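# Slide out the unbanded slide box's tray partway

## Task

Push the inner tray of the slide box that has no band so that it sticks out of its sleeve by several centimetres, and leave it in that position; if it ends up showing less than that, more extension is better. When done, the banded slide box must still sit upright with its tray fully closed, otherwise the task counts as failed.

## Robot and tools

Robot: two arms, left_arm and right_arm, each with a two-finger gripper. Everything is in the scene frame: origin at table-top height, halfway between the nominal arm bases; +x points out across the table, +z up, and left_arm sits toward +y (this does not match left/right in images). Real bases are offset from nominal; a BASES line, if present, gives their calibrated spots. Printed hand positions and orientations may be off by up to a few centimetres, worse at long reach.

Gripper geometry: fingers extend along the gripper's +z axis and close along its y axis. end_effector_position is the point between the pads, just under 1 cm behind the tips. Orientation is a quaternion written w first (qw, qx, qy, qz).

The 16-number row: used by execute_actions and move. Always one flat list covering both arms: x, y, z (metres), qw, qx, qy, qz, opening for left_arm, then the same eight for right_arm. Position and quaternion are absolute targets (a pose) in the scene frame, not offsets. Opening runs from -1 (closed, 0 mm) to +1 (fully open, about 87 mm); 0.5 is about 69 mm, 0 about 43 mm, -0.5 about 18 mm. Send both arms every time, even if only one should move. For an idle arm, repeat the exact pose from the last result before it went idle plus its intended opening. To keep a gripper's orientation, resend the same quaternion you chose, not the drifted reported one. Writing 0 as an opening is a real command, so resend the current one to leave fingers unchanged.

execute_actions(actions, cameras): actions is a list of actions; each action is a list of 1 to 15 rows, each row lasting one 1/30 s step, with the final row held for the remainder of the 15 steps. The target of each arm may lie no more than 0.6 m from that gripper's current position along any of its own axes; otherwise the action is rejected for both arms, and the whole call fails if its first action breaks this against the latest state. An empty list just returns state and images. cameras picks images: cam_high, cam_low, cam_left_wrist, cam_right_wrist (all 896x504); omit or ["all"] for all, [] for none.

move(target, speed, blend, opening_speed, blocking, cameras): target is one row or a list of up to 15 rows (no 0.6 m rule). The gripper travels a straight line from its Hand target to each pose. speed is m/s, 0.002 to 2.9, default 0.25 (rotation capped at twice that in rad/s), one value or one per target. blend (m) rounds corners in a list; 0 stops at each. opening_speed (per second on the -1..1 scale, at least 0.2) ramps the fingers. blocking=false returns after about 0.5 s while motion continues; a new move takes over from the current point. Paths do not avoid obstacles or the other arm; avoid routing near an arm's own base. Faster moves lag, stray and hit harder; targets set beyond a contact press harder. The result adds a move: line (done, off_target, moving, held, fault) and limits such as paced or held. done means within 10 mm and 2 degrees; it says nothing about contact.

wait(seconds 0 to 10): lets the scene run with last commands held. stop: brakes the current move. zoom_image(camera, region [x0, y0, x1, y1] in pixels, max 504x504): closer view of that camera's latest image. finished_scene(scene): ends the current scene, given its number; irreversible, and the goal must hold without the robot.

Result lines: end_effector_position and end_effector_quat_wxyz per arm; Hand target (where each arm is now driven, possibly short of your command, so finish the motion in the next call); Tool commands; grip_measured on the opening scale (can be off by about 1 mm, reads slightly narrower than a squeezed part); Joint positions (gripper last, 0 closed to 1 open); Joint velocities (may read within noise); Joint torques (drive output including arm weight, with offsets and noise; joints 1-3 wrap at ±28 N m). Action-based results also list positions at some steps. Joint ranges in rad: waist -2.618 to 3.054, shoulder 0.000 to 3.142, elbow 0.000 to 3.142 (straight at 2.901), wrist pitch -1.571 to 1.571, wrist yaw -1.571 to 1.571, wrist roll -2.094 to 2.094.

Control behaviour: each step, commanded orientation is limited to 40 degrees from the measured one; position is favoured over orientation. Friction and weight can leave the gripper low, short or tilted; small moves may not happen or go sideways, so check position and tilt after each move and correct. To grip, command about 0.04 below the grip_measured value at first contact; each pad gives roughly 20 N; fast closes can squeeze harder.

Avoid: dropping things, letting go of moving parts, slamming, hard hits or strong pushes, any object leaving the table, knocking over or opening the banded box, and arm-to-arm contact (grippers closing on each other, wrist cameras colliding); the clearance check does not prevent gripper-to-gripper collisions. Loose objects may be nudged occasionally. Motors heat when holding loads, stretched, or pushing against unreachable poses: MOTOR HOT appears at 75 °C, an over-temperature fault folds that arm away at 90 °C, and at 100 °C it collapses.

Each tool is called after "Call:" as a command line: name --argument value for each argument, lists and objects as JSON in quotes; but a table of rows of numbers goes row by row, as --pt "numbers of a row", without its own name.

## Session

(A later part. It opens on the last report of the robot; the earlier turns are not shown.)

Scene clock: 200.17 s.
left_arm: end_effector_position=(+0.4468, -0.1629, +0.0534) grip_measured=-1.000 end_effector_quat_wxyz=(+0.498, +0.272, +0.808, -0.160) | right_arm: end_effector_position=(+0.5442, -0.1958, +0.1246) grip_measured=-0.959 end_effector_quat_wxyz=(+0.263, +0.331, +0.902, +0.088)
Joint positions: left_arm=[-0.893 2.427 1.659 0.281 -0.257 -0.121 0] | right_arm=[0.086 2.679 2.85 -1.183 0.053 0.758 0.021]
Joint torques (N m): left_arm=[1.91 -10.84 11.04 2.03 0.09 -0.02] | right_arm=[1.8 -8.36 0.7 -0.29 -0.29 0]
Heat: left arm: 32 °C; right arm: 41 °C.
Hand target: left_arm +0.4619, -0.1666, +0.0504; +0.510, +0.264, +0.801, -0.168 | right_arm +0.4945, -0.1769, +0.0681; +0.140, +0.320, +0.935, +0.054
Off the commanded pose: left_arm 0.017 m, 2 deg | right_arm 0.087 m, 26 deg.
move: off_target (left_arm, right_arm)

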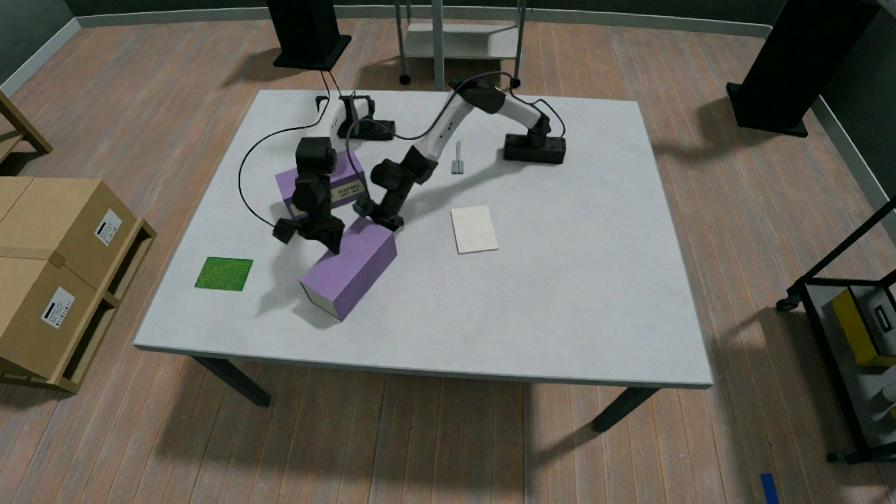

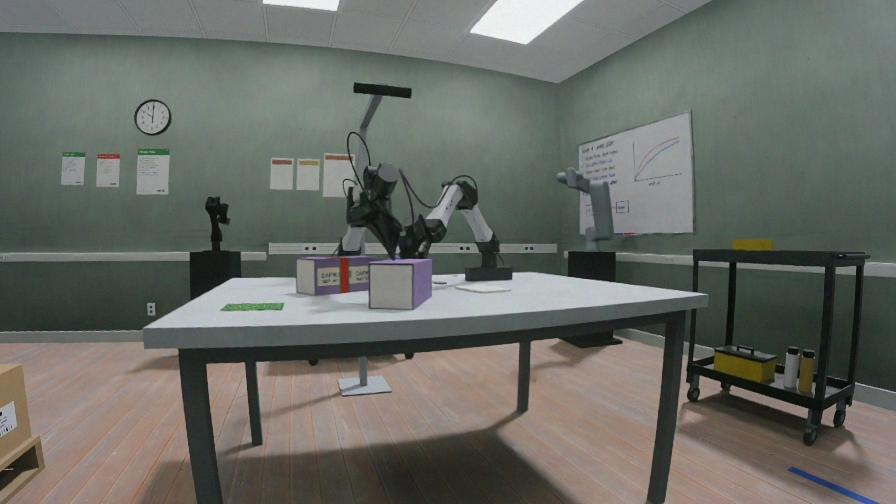

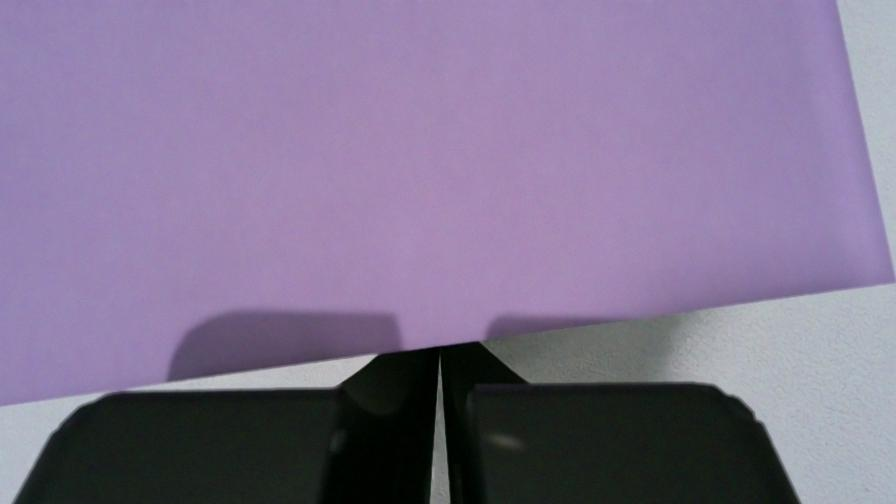

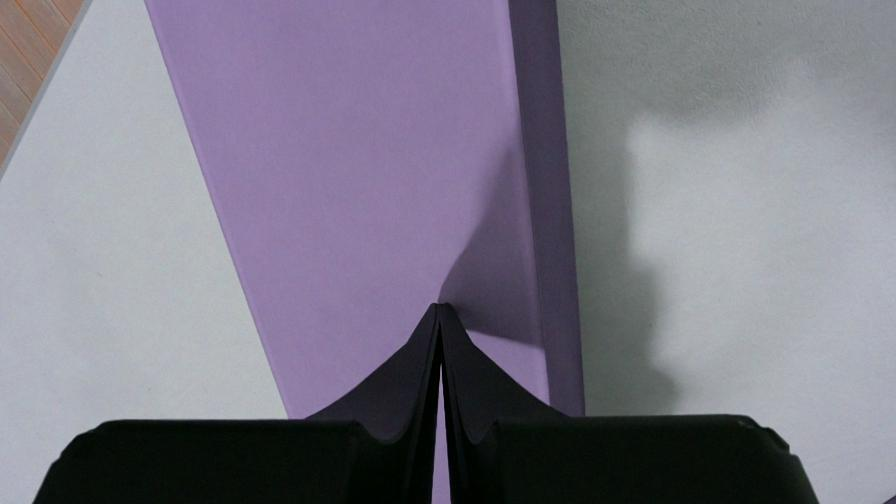

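Call:
move --target '[0.395,-0.128,0.05,0.521,0.204,0.818,-0.130,-1,0.51,-0.185,0.16,0.14,0.25,0.95,0.03,-1]' --speed 0.12

Call:
zoom_image --camera "cam_high" --region '[250, 90, 530, 330]'

Scene clock: 227.80 s.
left_arm: end_effector_position=(+0.4017, -0.1358, +0.0490) grip_measured=-1.000 end_effector_quat_wxyz=(+0.530, +0.202, +0.812, -0.140) | right_arm: end_effector_position=(+0.5134, -0.1892, +0.1282) grip_measured=-0.959 end_effector_quat_wxyz=(+0.228, +0.263, +0.936, +0.061)
Joint positions: left_arm=[-0.978 2.309 1.36 0.486 -0.462 -0.234 0] | right_arm=[0.107 2.649 2.847 -1.296 0.048 0.627 0.021]
Joint torques (N m): left_arm=[-0.36 -16.65 4.4 1.3 -0.15 -0.09] | right_arm=[-0.24 -15.98 6.91 1.07 -0.06 -0.07]
Heat: left arm: 35 °C; right arm: 39 °C.
Hand target: left_arm +0.3953, -0.1283, +0.0498; +0.522, +0.204, +0.818, -0.130 | right_arm +0.5092, -0.1851, +0.1588; +0.247, +0.254, +0.932, +0.072
Off the commanded pose: left_arm 0.010 m, 2 deg | right_arm 0.032 m, 11 deg.
elbow stopped short (right arm): the move would have taken joint 3 (elbow) straighter than the controller allows.
move: off_target (right_arm)

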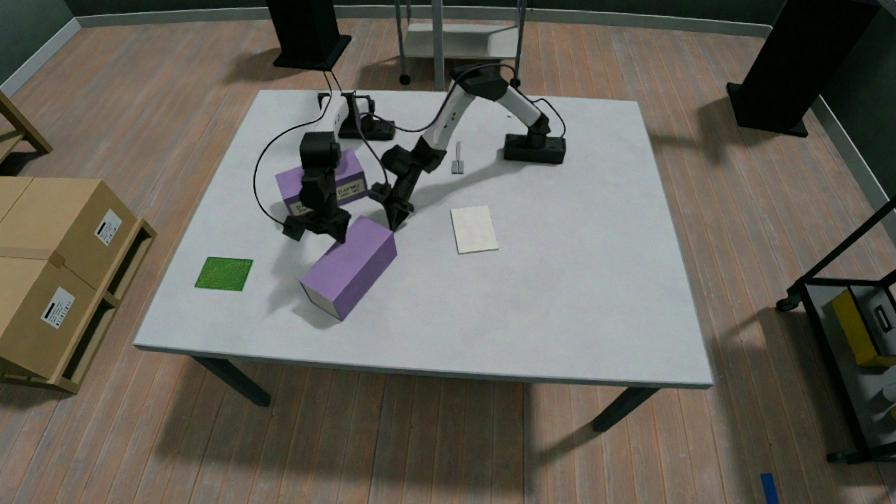

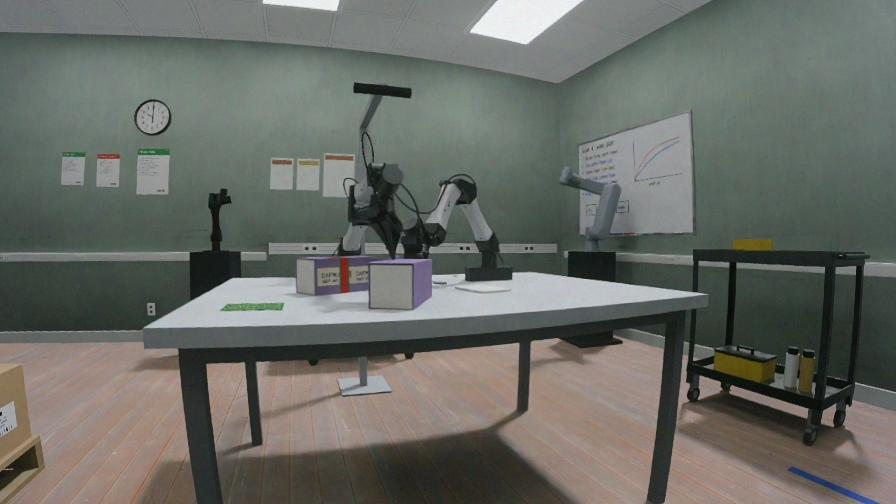

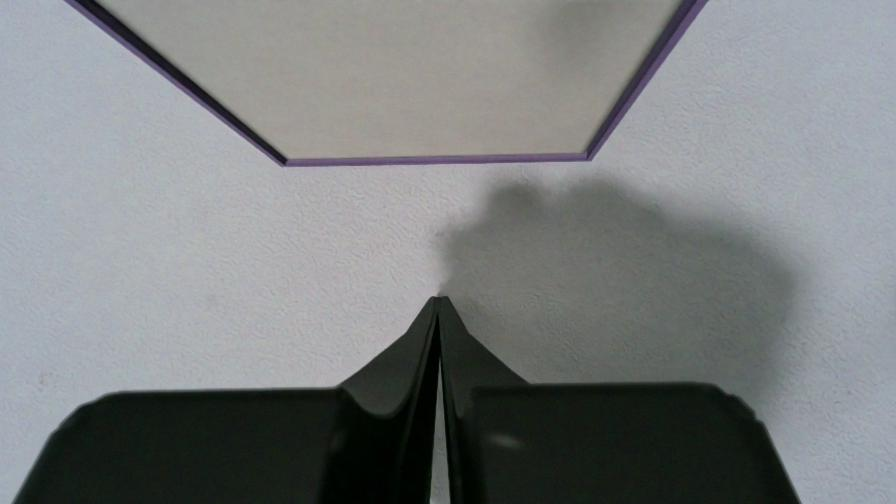

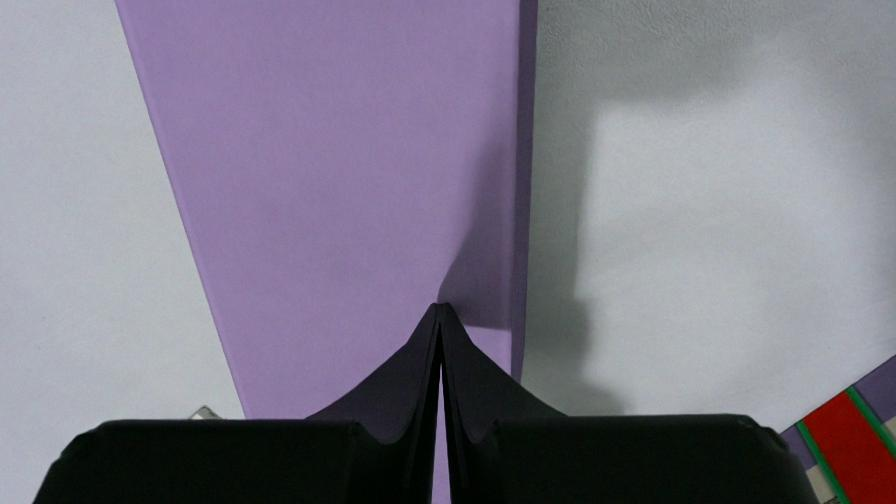

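Scaled by 1.800 (camera's finer frame: 1280x720).

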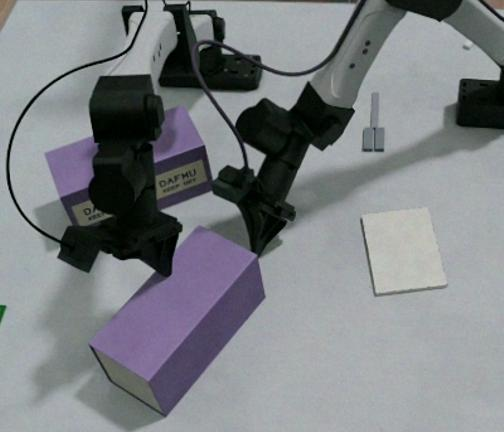

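Call:
move --pt "0.395 -0.128 0.05 0.521 0.204 0.818 -0.130 -1 0.52 -0.17 0.185 0.14 0.25 0.95 0.03 -1" --pt "0.395 -0.128 0.05 0.521 0.204 0.818 -0.130 -1 0.572 -0.188 0.165 0.14 0.25 0.95 0.03 -1" --pt "0.395 -0.128 0.05 0.521 0.204 0.818 -0.130 -1 0.562 -0.184 0.05 0.1 0.25 0.96 0.03 -1" --speed '[0.1,0.1,0.05]'

Call:
zoom_image --camera "cam_high" --region '[250, 90, 530, 330]'

Scene clock: 251.03 s.
left_arm: end_effector_position=(+0.4018, -0.1357, +0.0489) grip_measured=-1.000 end_effector_quat_wxyz=(+0.530, +0.200, +0.812, -0.140) | right_arm: end_effector_position=(+0.5811, -0.1824, +0.1262) grip_measured=-0.959 end_effector_quat_wxyz=(+0.330, +0.253, +0.902, +0.114)
Joint positions: left_arm=[-0.978 2.309 1.36 0.487 -0.463 -0.236 0] | right_arm=[0.099 2.727 2.878 -1.008 0.015 0.623 0.021]
Joint torques (N m): left_arm=[-0.42 -16.43 4.29 1.3 -0.14 -0.07] | right_arm=[-0.77 -5.78 2.47 1.06 -0.03 -0.05]
Heat: left arm: 39 °C; right arm: 56 °C.
Hand target: left_arm +0.3952, -0.1282, +0.0497; +0.521, +0.204, +0.818, -0.130 | right_arm +0.5588, -0.1842, +0.0538; +0.248, +0.257, +0.930, +0.085
Off the commanded pose: left_arm 0.010 m, 2 deg | right_arm 0.079 m, 29 deg.
elbow stopped short (right arm): the move would have taken joint 3 (elbow) straighter than the controller allows.
elbow read too straight (right arm): the controller reads joint 3 (elbow) straighter than it allows; while it does, the hand can move without a command.
move: off_target (right_arm)

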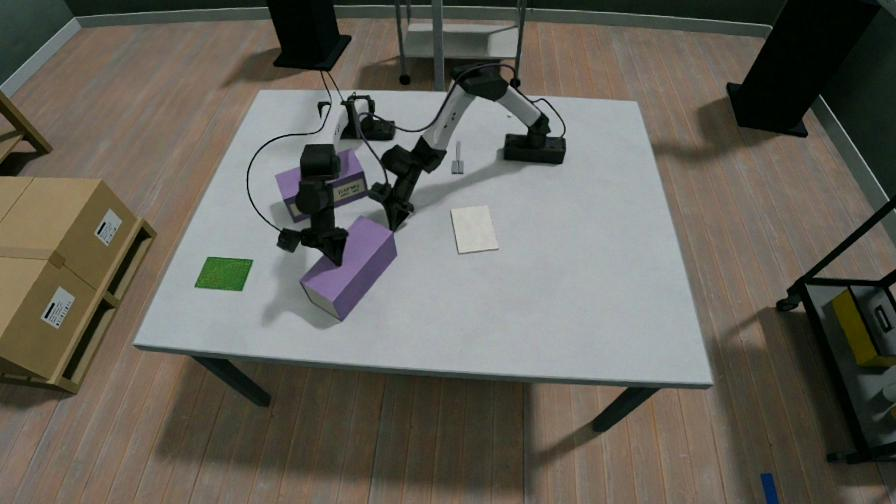

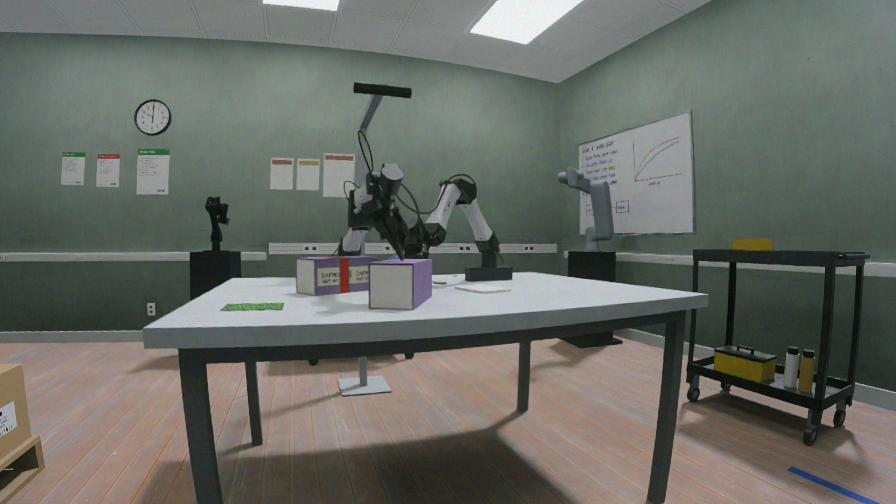

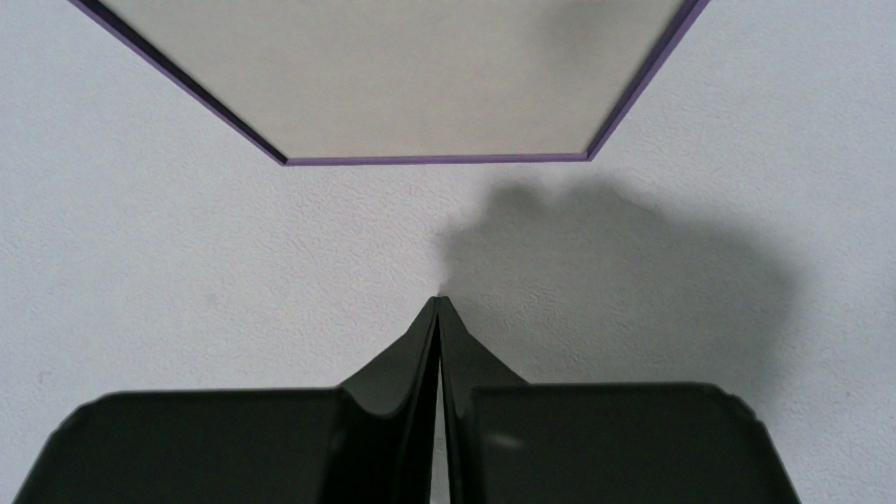

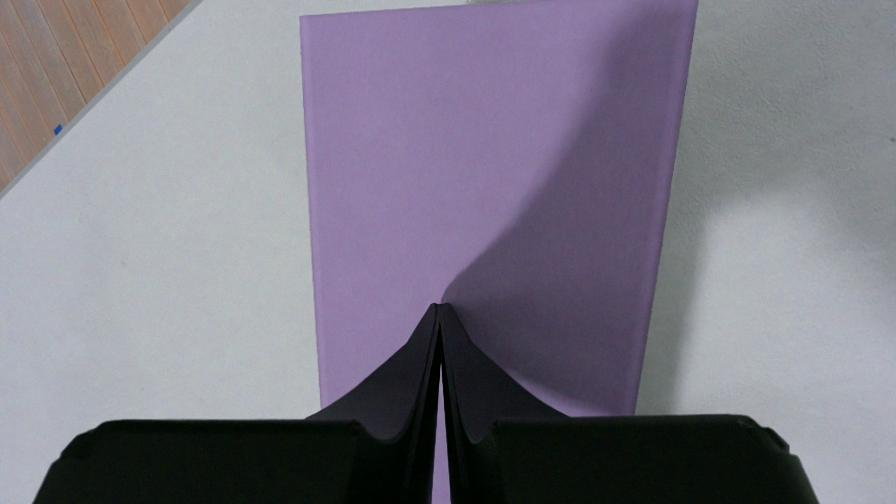

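Scaled by 1.800 (camera's finer frame: 1280x720).

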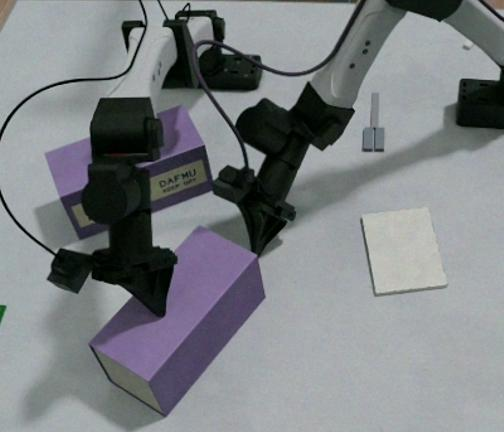

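Call:
move --pt "0.44 -0.152 0.05 0.521 0.204 0.818 -0.130 -1 0.55 -0.178 -0.02 0.1 0.25 0.96 0.03 -1" --pt "0.49 -0.179 0.05 0.521 0.204 0.818 -0.130 -1 0.545 -0.176 -0.03 0.1 0.25 0.96 0.03 -1" --speed '[0.06,0.04]'

Call:
zoom_image --camera "cam_high" --region '[250, 90, 530, 330]'

Scene clock: 265.00 s.
left_arm: end_effector_position=(+0.4552, -0.1623, +0.0589) grip_measured=-1.000 end_effector_quat_wxyz=(+0.527, +0.199, +0.815, -0.136) | right_arm: end_effector_position=(+0.6162, -0.1728, +0.1210) grip_measured=-0.959 end_effector_quat_wxyz=(+0.382, +0.248, +0.878, +0.149)
Joint positions: left_arm=[-0.919 2.452 1.692 0.298 -0.416 -0.211 0] | right_arm=[0.102 2.746 2.808 -0.788 -0.008 0.639 0.021]
Joint torques (N m): left_arm=[-0.02 -15.47 7.02 1.65 -0.06 -0.08] | right_arm=[0.1 -3.45 -0.84 -0.29 0.17 -0.22]
Heat: left arm: 40 °C; right arm: 48 °C.
Hand target: left_arm +0.4549, -0.1621, +0.0588; +0.527, +0.199, +0.815, -0.135 | right_arm +0.5519, -0.1766, -0.0068; +0.214, +0.254, +0.940, +0.074
Off the commanded pose: left_arm 0.040 m, 1 deg | right_arm 0.167 m, 37 deg.
move: held (left_arm; a check stopped the path), off_target (right_arm; braked when a check withheld steps of left_arm); path passed 1 of 2 targets; limits=held
pose unreachable (left arm): on one or more control steps of this call, first in action 0 (counted from 0), this arm could not follow its commanded pose, so it was not sent that pose on those steps. It may still have moved: this result reports where it is.
cause: moving toward the commanded pose would bring a part of the arm too close to another arm (this arm's wrist camera and the right arm's forearm (the part past joint 3), along the way the arms are being sent, or toward where that arm still pushes).

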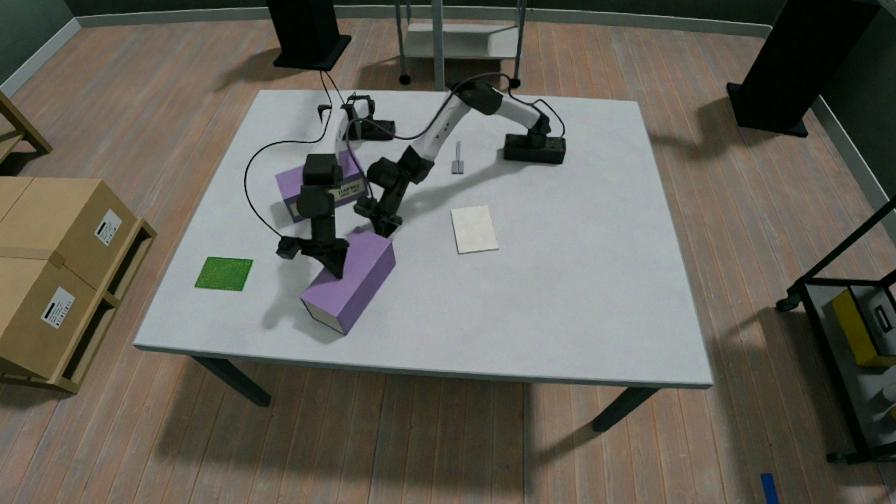

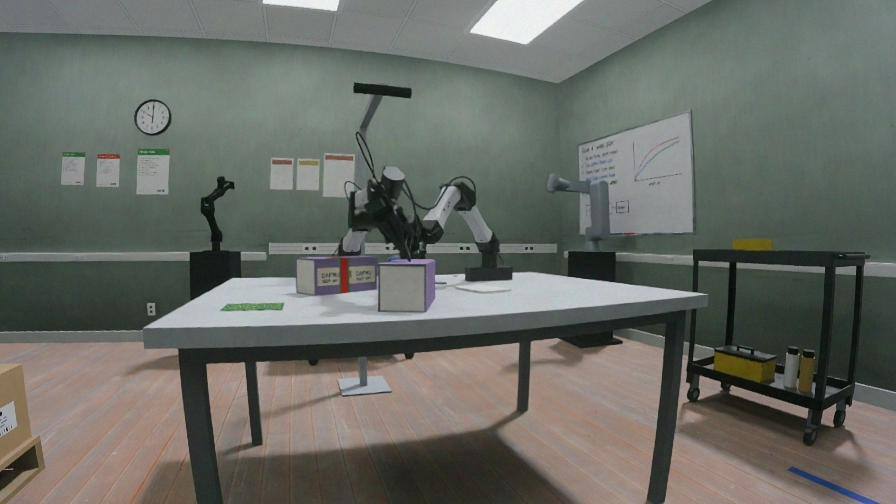

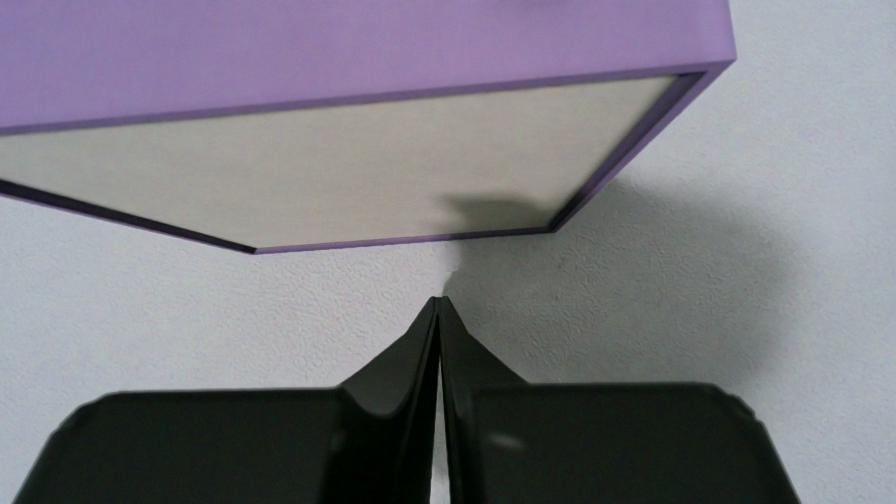

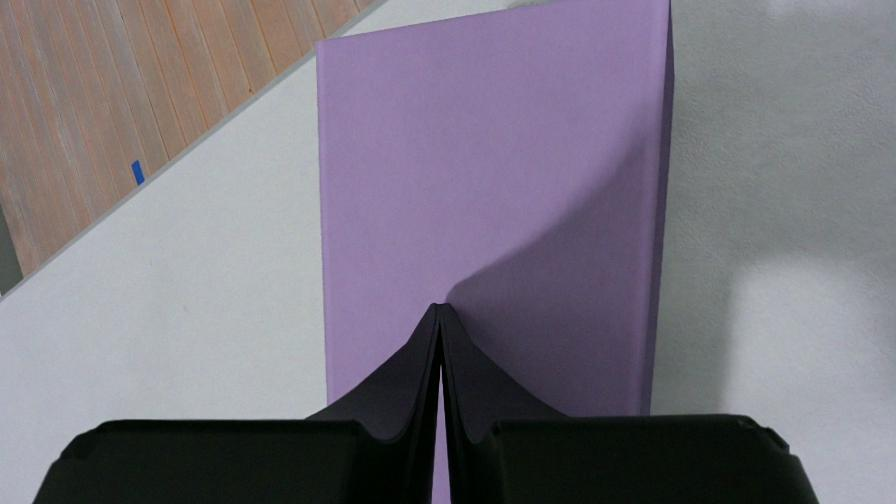

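Scaled by 1.800 (camera's finer frame: 1280x720).

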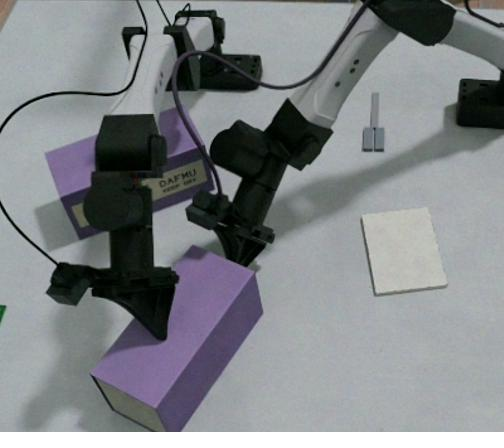

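Call:
move --pt "0.29 -0.07 0.07 0.521 0.204 0.818 -0.130 -1 0.575 -0.165 0.07 0.25 0.25 0.93 0.08 -1" --pt "0.27 -0.02 0.09 0.521 0.204 0.818 -0.130 -1 0.40 -0.075 0.07 0.06 0.25 0.96 0.03 -1" --speed '[0.1,0.06]'

Call:
zoom_image --camera "cam_high" --region '[250, 90, 530, 330]'

Scene clock: 311.03 s.
left_arm: end_effector_position=(+0.2712, -0.0238, +0.0819) grip_measured=-1.000 end_effector_quat_wxyz=(+0.516, +0.211, +0.820, -0.128) | right_arm: end_effector_position=(+0.3988, -0.0774, +0.0511) grip_measured=-0.959 end_effector_quat_wxyz=(+0.048, +0.246, +0.968, +0.013)
Joint positions: left_arm=[-1.147 1.742 0.683 0.502 -0.604 -0.331 0] | right_arm=[0.345 2.509 2.319 -1.286 0.031 0.826 0.021]
Joint torques (N m): left_arm=[-0.36 -11.04 4.94 1.49 -0.2 -0.1] | right_arm=[-0.88 -15.28 4.22 0.64 -0.11 0.13]
Heat: left arm: 39 °C; right arm: 38 °C.
Hand target: left_arm +0.2702, -0.0201, +0.0896; +0.521, +0.204, +0.818, -0.130 | right_arm +0.3999, -0.0750, +0.0698; +0.060, +0.251, +0.966, +0.030
Off the commanded pose: left_arm 0.009 m, 1 deg | right_arm 0.019 m, 3 deg.
move: off_target (right_arm)

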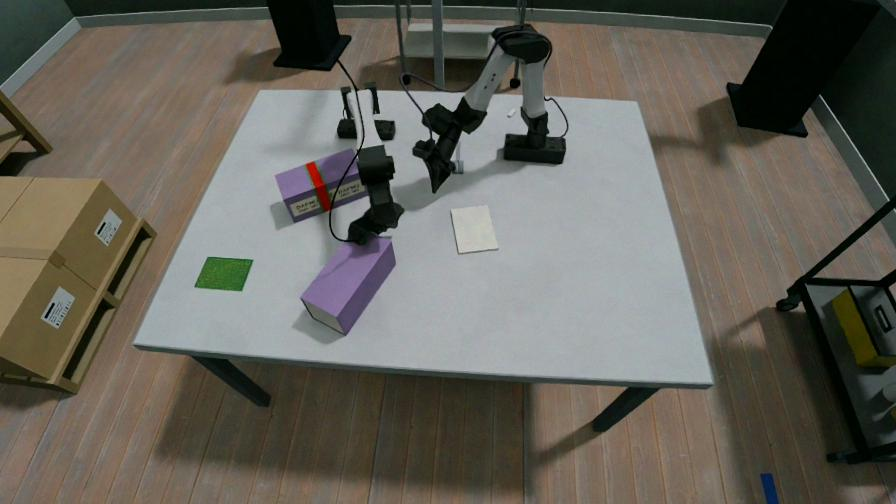

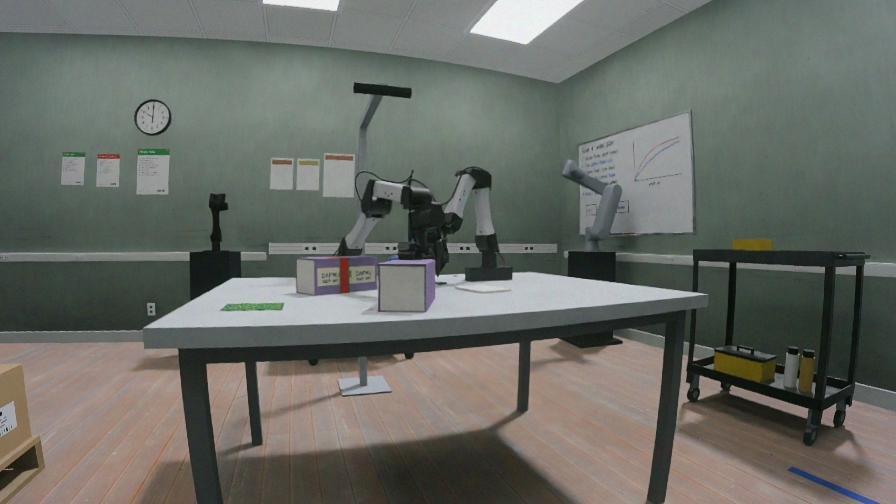

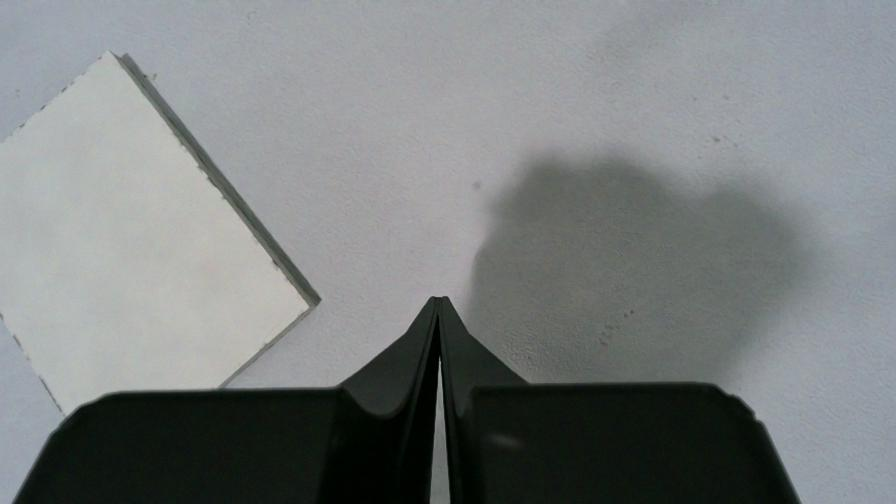

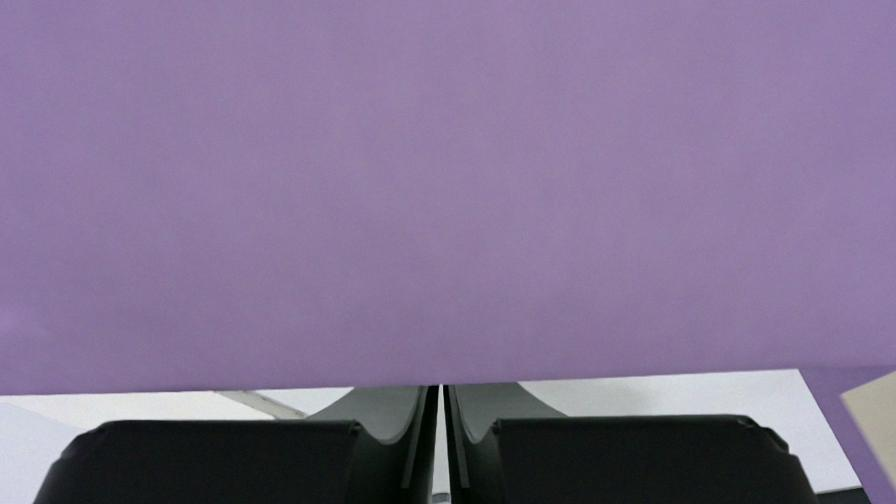

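Scaled by 1.800 (camera's finer frame: 1280x720).

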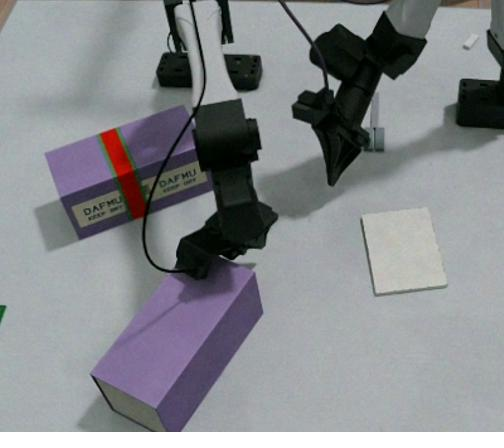

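Call:
move --pt "0.27 -0.02 0.09 0.521 0.204 0.818 -0.130 -1 0.385 -0.072 0.18 0.06 0.25 0.96 0.03 -1" --pt "0.27 -0.02 0.09 0.521 0.204 0.818 -0.130 -1 0.54 -0.16 0.185 0.14 0.25 0.95 0.03 -1" --pt "0.27 -0.02 0.09 0.521 0.204 0.818 -0.130 -1 0.55 -0.165 0.05 0.14 0.25 0.95 0.03 -1" --speed '[0.15,0.15,0.06]'

Call:
zoom_image --camera "cam_high" --region '[250, 90, 530, 330]'

Scene clock: 340.13 s.
left_arm: end_effector_position=(+0.2712, -0.0235, +0.0817) grip_measured=-1.000 end_effector_quat_wxyz=(+0.516, +0.212, +0.820, -0.128) | right_arm: end_effector_position=(+0.5656, -0.1560, +0.1255) grip_measured=-0.959 end_effector_quat_wxyz=(+0.308, +0.253, +0.911, +0.112)
Joint positions: left_arm=[-1.147 1.742 0.683 0.501 -0.604 -0.331 0] | right_arm=[0.146 2.719 2.886 -1.072 0.032 0.66 0.021]
Joint torques (N m): left_arm=[-0.43 -10.99 5 1.45 -0.25 -0.07] | right_arm=[-1.2 -5.41 2.15 1.16 0.13 -0.17]
Heat: left arm: 39 °C; right arm: 52 °C.
Hand target: left_arm +0.2702, -0.0201, +0.0897; +0.521, +0.204, +0.818, -0.130 | right_arm +0.5460, -0.1651, +0.0532; +0.233, +0.255, +0.936, +0.071
Off the commanded pose: left_arm 0.009 m, 1 deg | right_arm 0.078 m, 22 deg.
elbow stopped short (right arm): the move would have taken joint 3 (elbow) straighter than the controller allows.
elbow read too straight (right arm): the controller reads joint 3 (elbow) straighter than it allows; while it does, the hand can move without a command.
move: off_target (right_arm)

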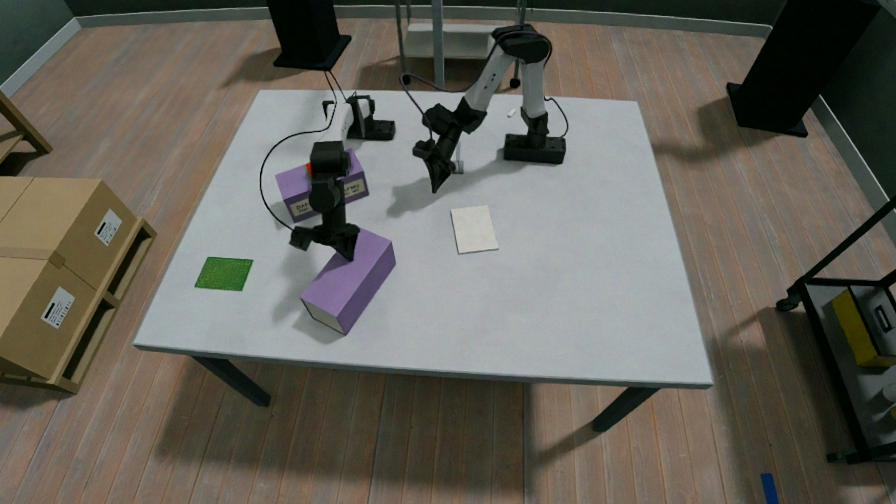

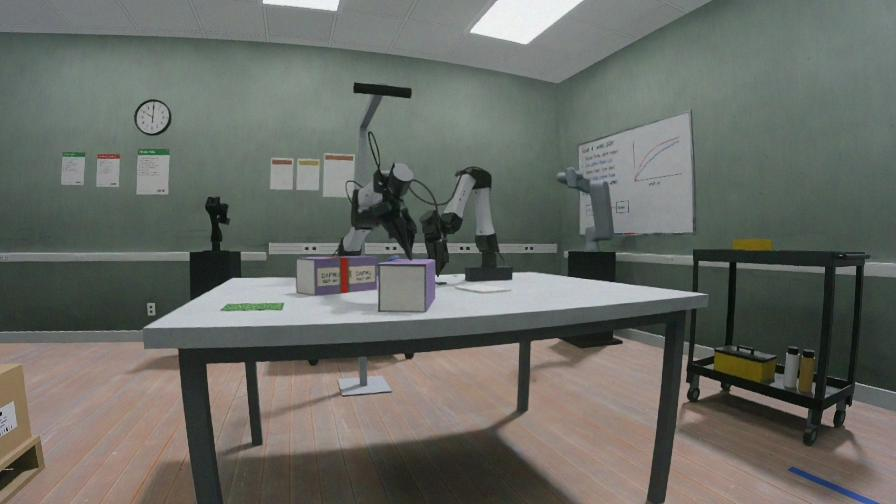

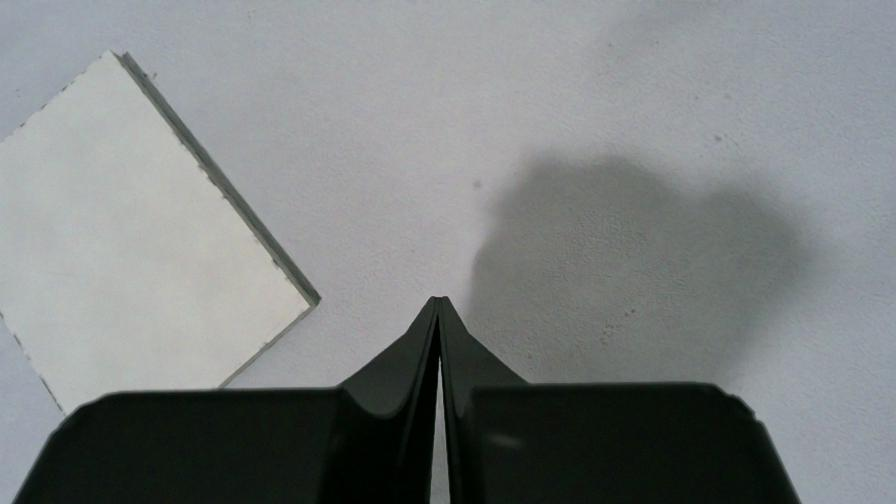

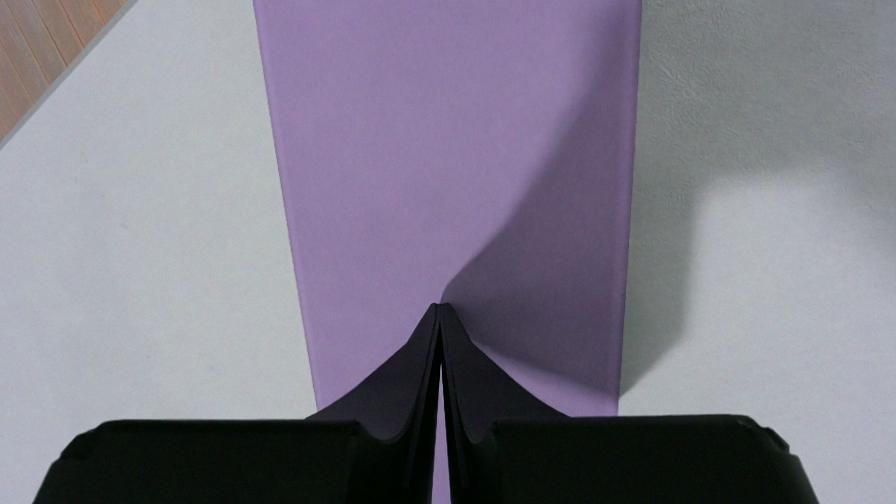

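Scaled by 1.800 (camera's finer frame: 1280x720).

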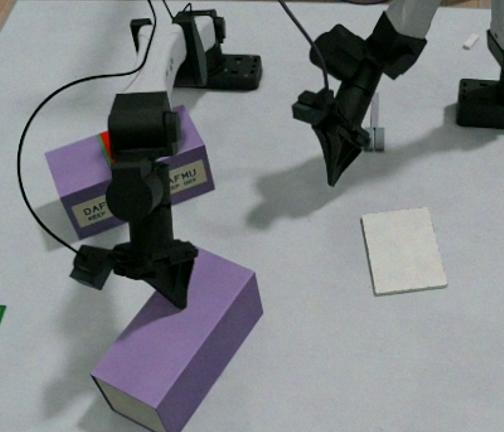

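Call:
move --target '[0.27,-0.02,0.09,0.521,0.204,0.818,-0.130,-1,0.43,-0.08,-0.04,0.06,0.25,0.96,0.03,-1]' --speed 0.08

Call:
zoom_image --camera "cam_high" --region '[250, 90, 530, 330]'

Scene clock: 351.47 s.
left_arm: end_effector_position=(+0.2712, -0.0235, +0.0817) grip_measured=-1.000 end_effector_quat_wxyz=(+0.516, +0.212, +0.820, -0.128) | right_arm: end_effector_position=(+0.5550, -0.0964, +0.1191) grip_measured=-0.959 end_effector_quat_wxyz=(+0.319, +0.290, +0.893, +0.130)
Joint positions: left_arm=[-1.147 1.742 0.683 0.501 -0.604 -0.331 0] | right_arm=[0.257 2.522 2.452 -0.804 0.109 0.829 0.021]
Joint torques (N m): left_arm=[-0.38 -11.07 4.85 1.48 -0.21 -0.1] | right_arm=[2.84 -2.18 -2.67 -1.58 -0.79 -0.16]
Heat: left arm: 38 °C; right arm: 47 °C.
Hand target: left_arm +0.2702, -0.0201, +0.0897; +0.521, +0.204, +0.818, -0.130 | right_arm +0.4468, -0.0841, -0.0064; +0.086, +0.262, +0.960, +0.041
Off the commanded pose: left_arm 0.009 m, 1 deg | right_arm 0.203 m, 33 deg.
move: off_target (right_arm)

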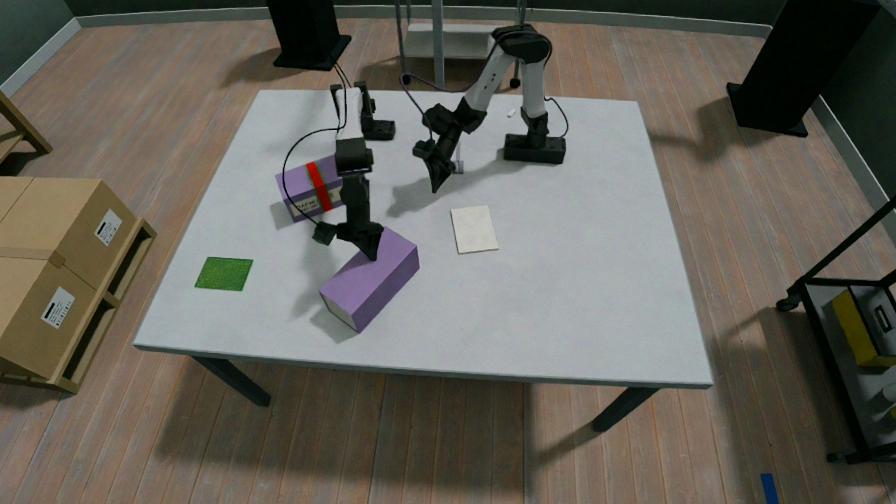

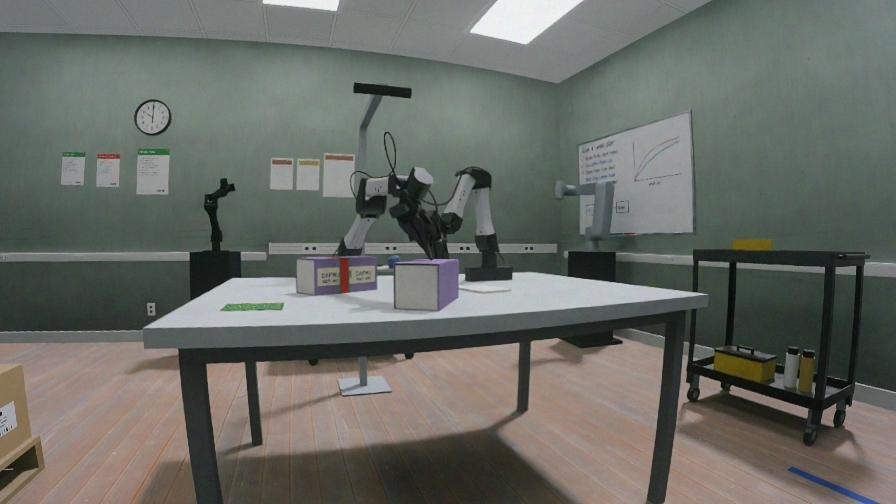

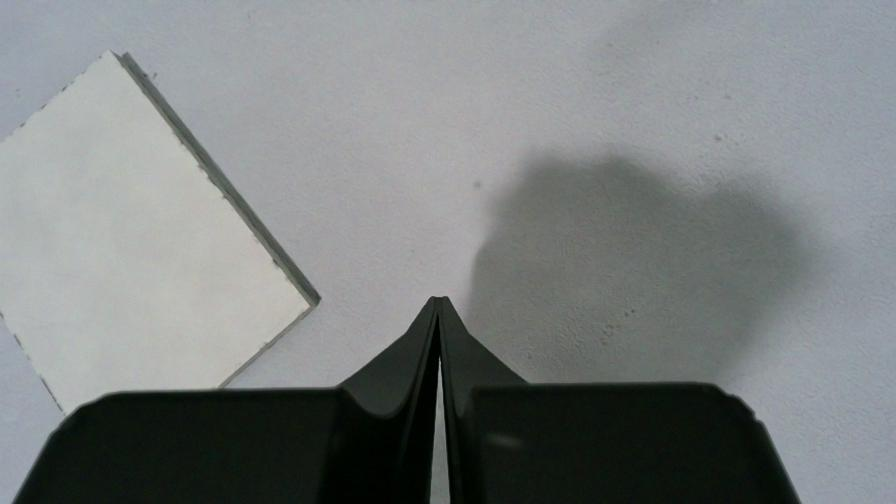

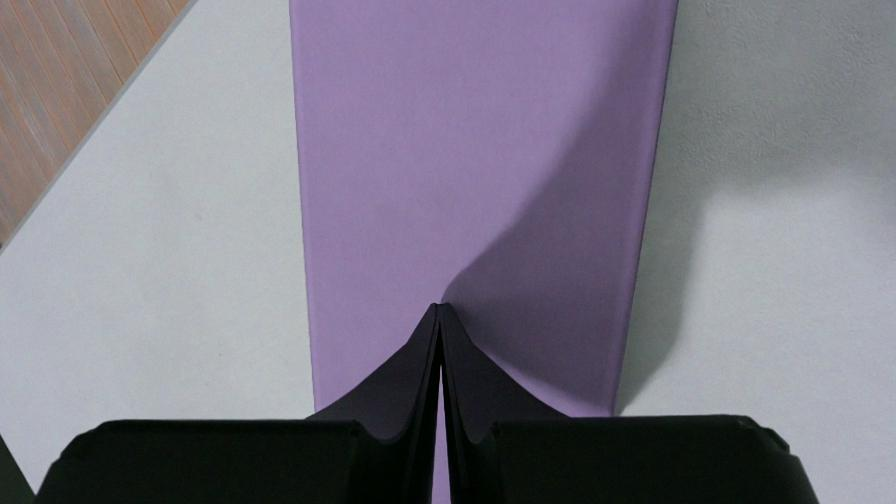

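Scaled by 1.800 (camera's finer frame: 1280x720).

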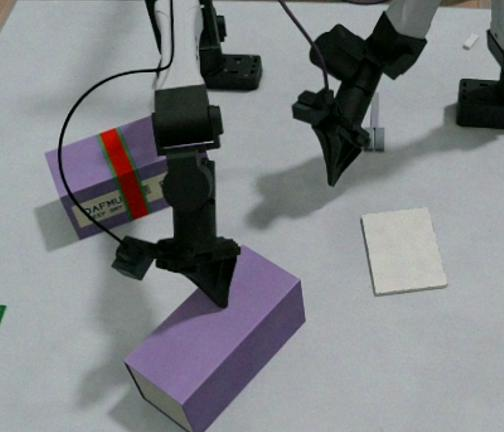

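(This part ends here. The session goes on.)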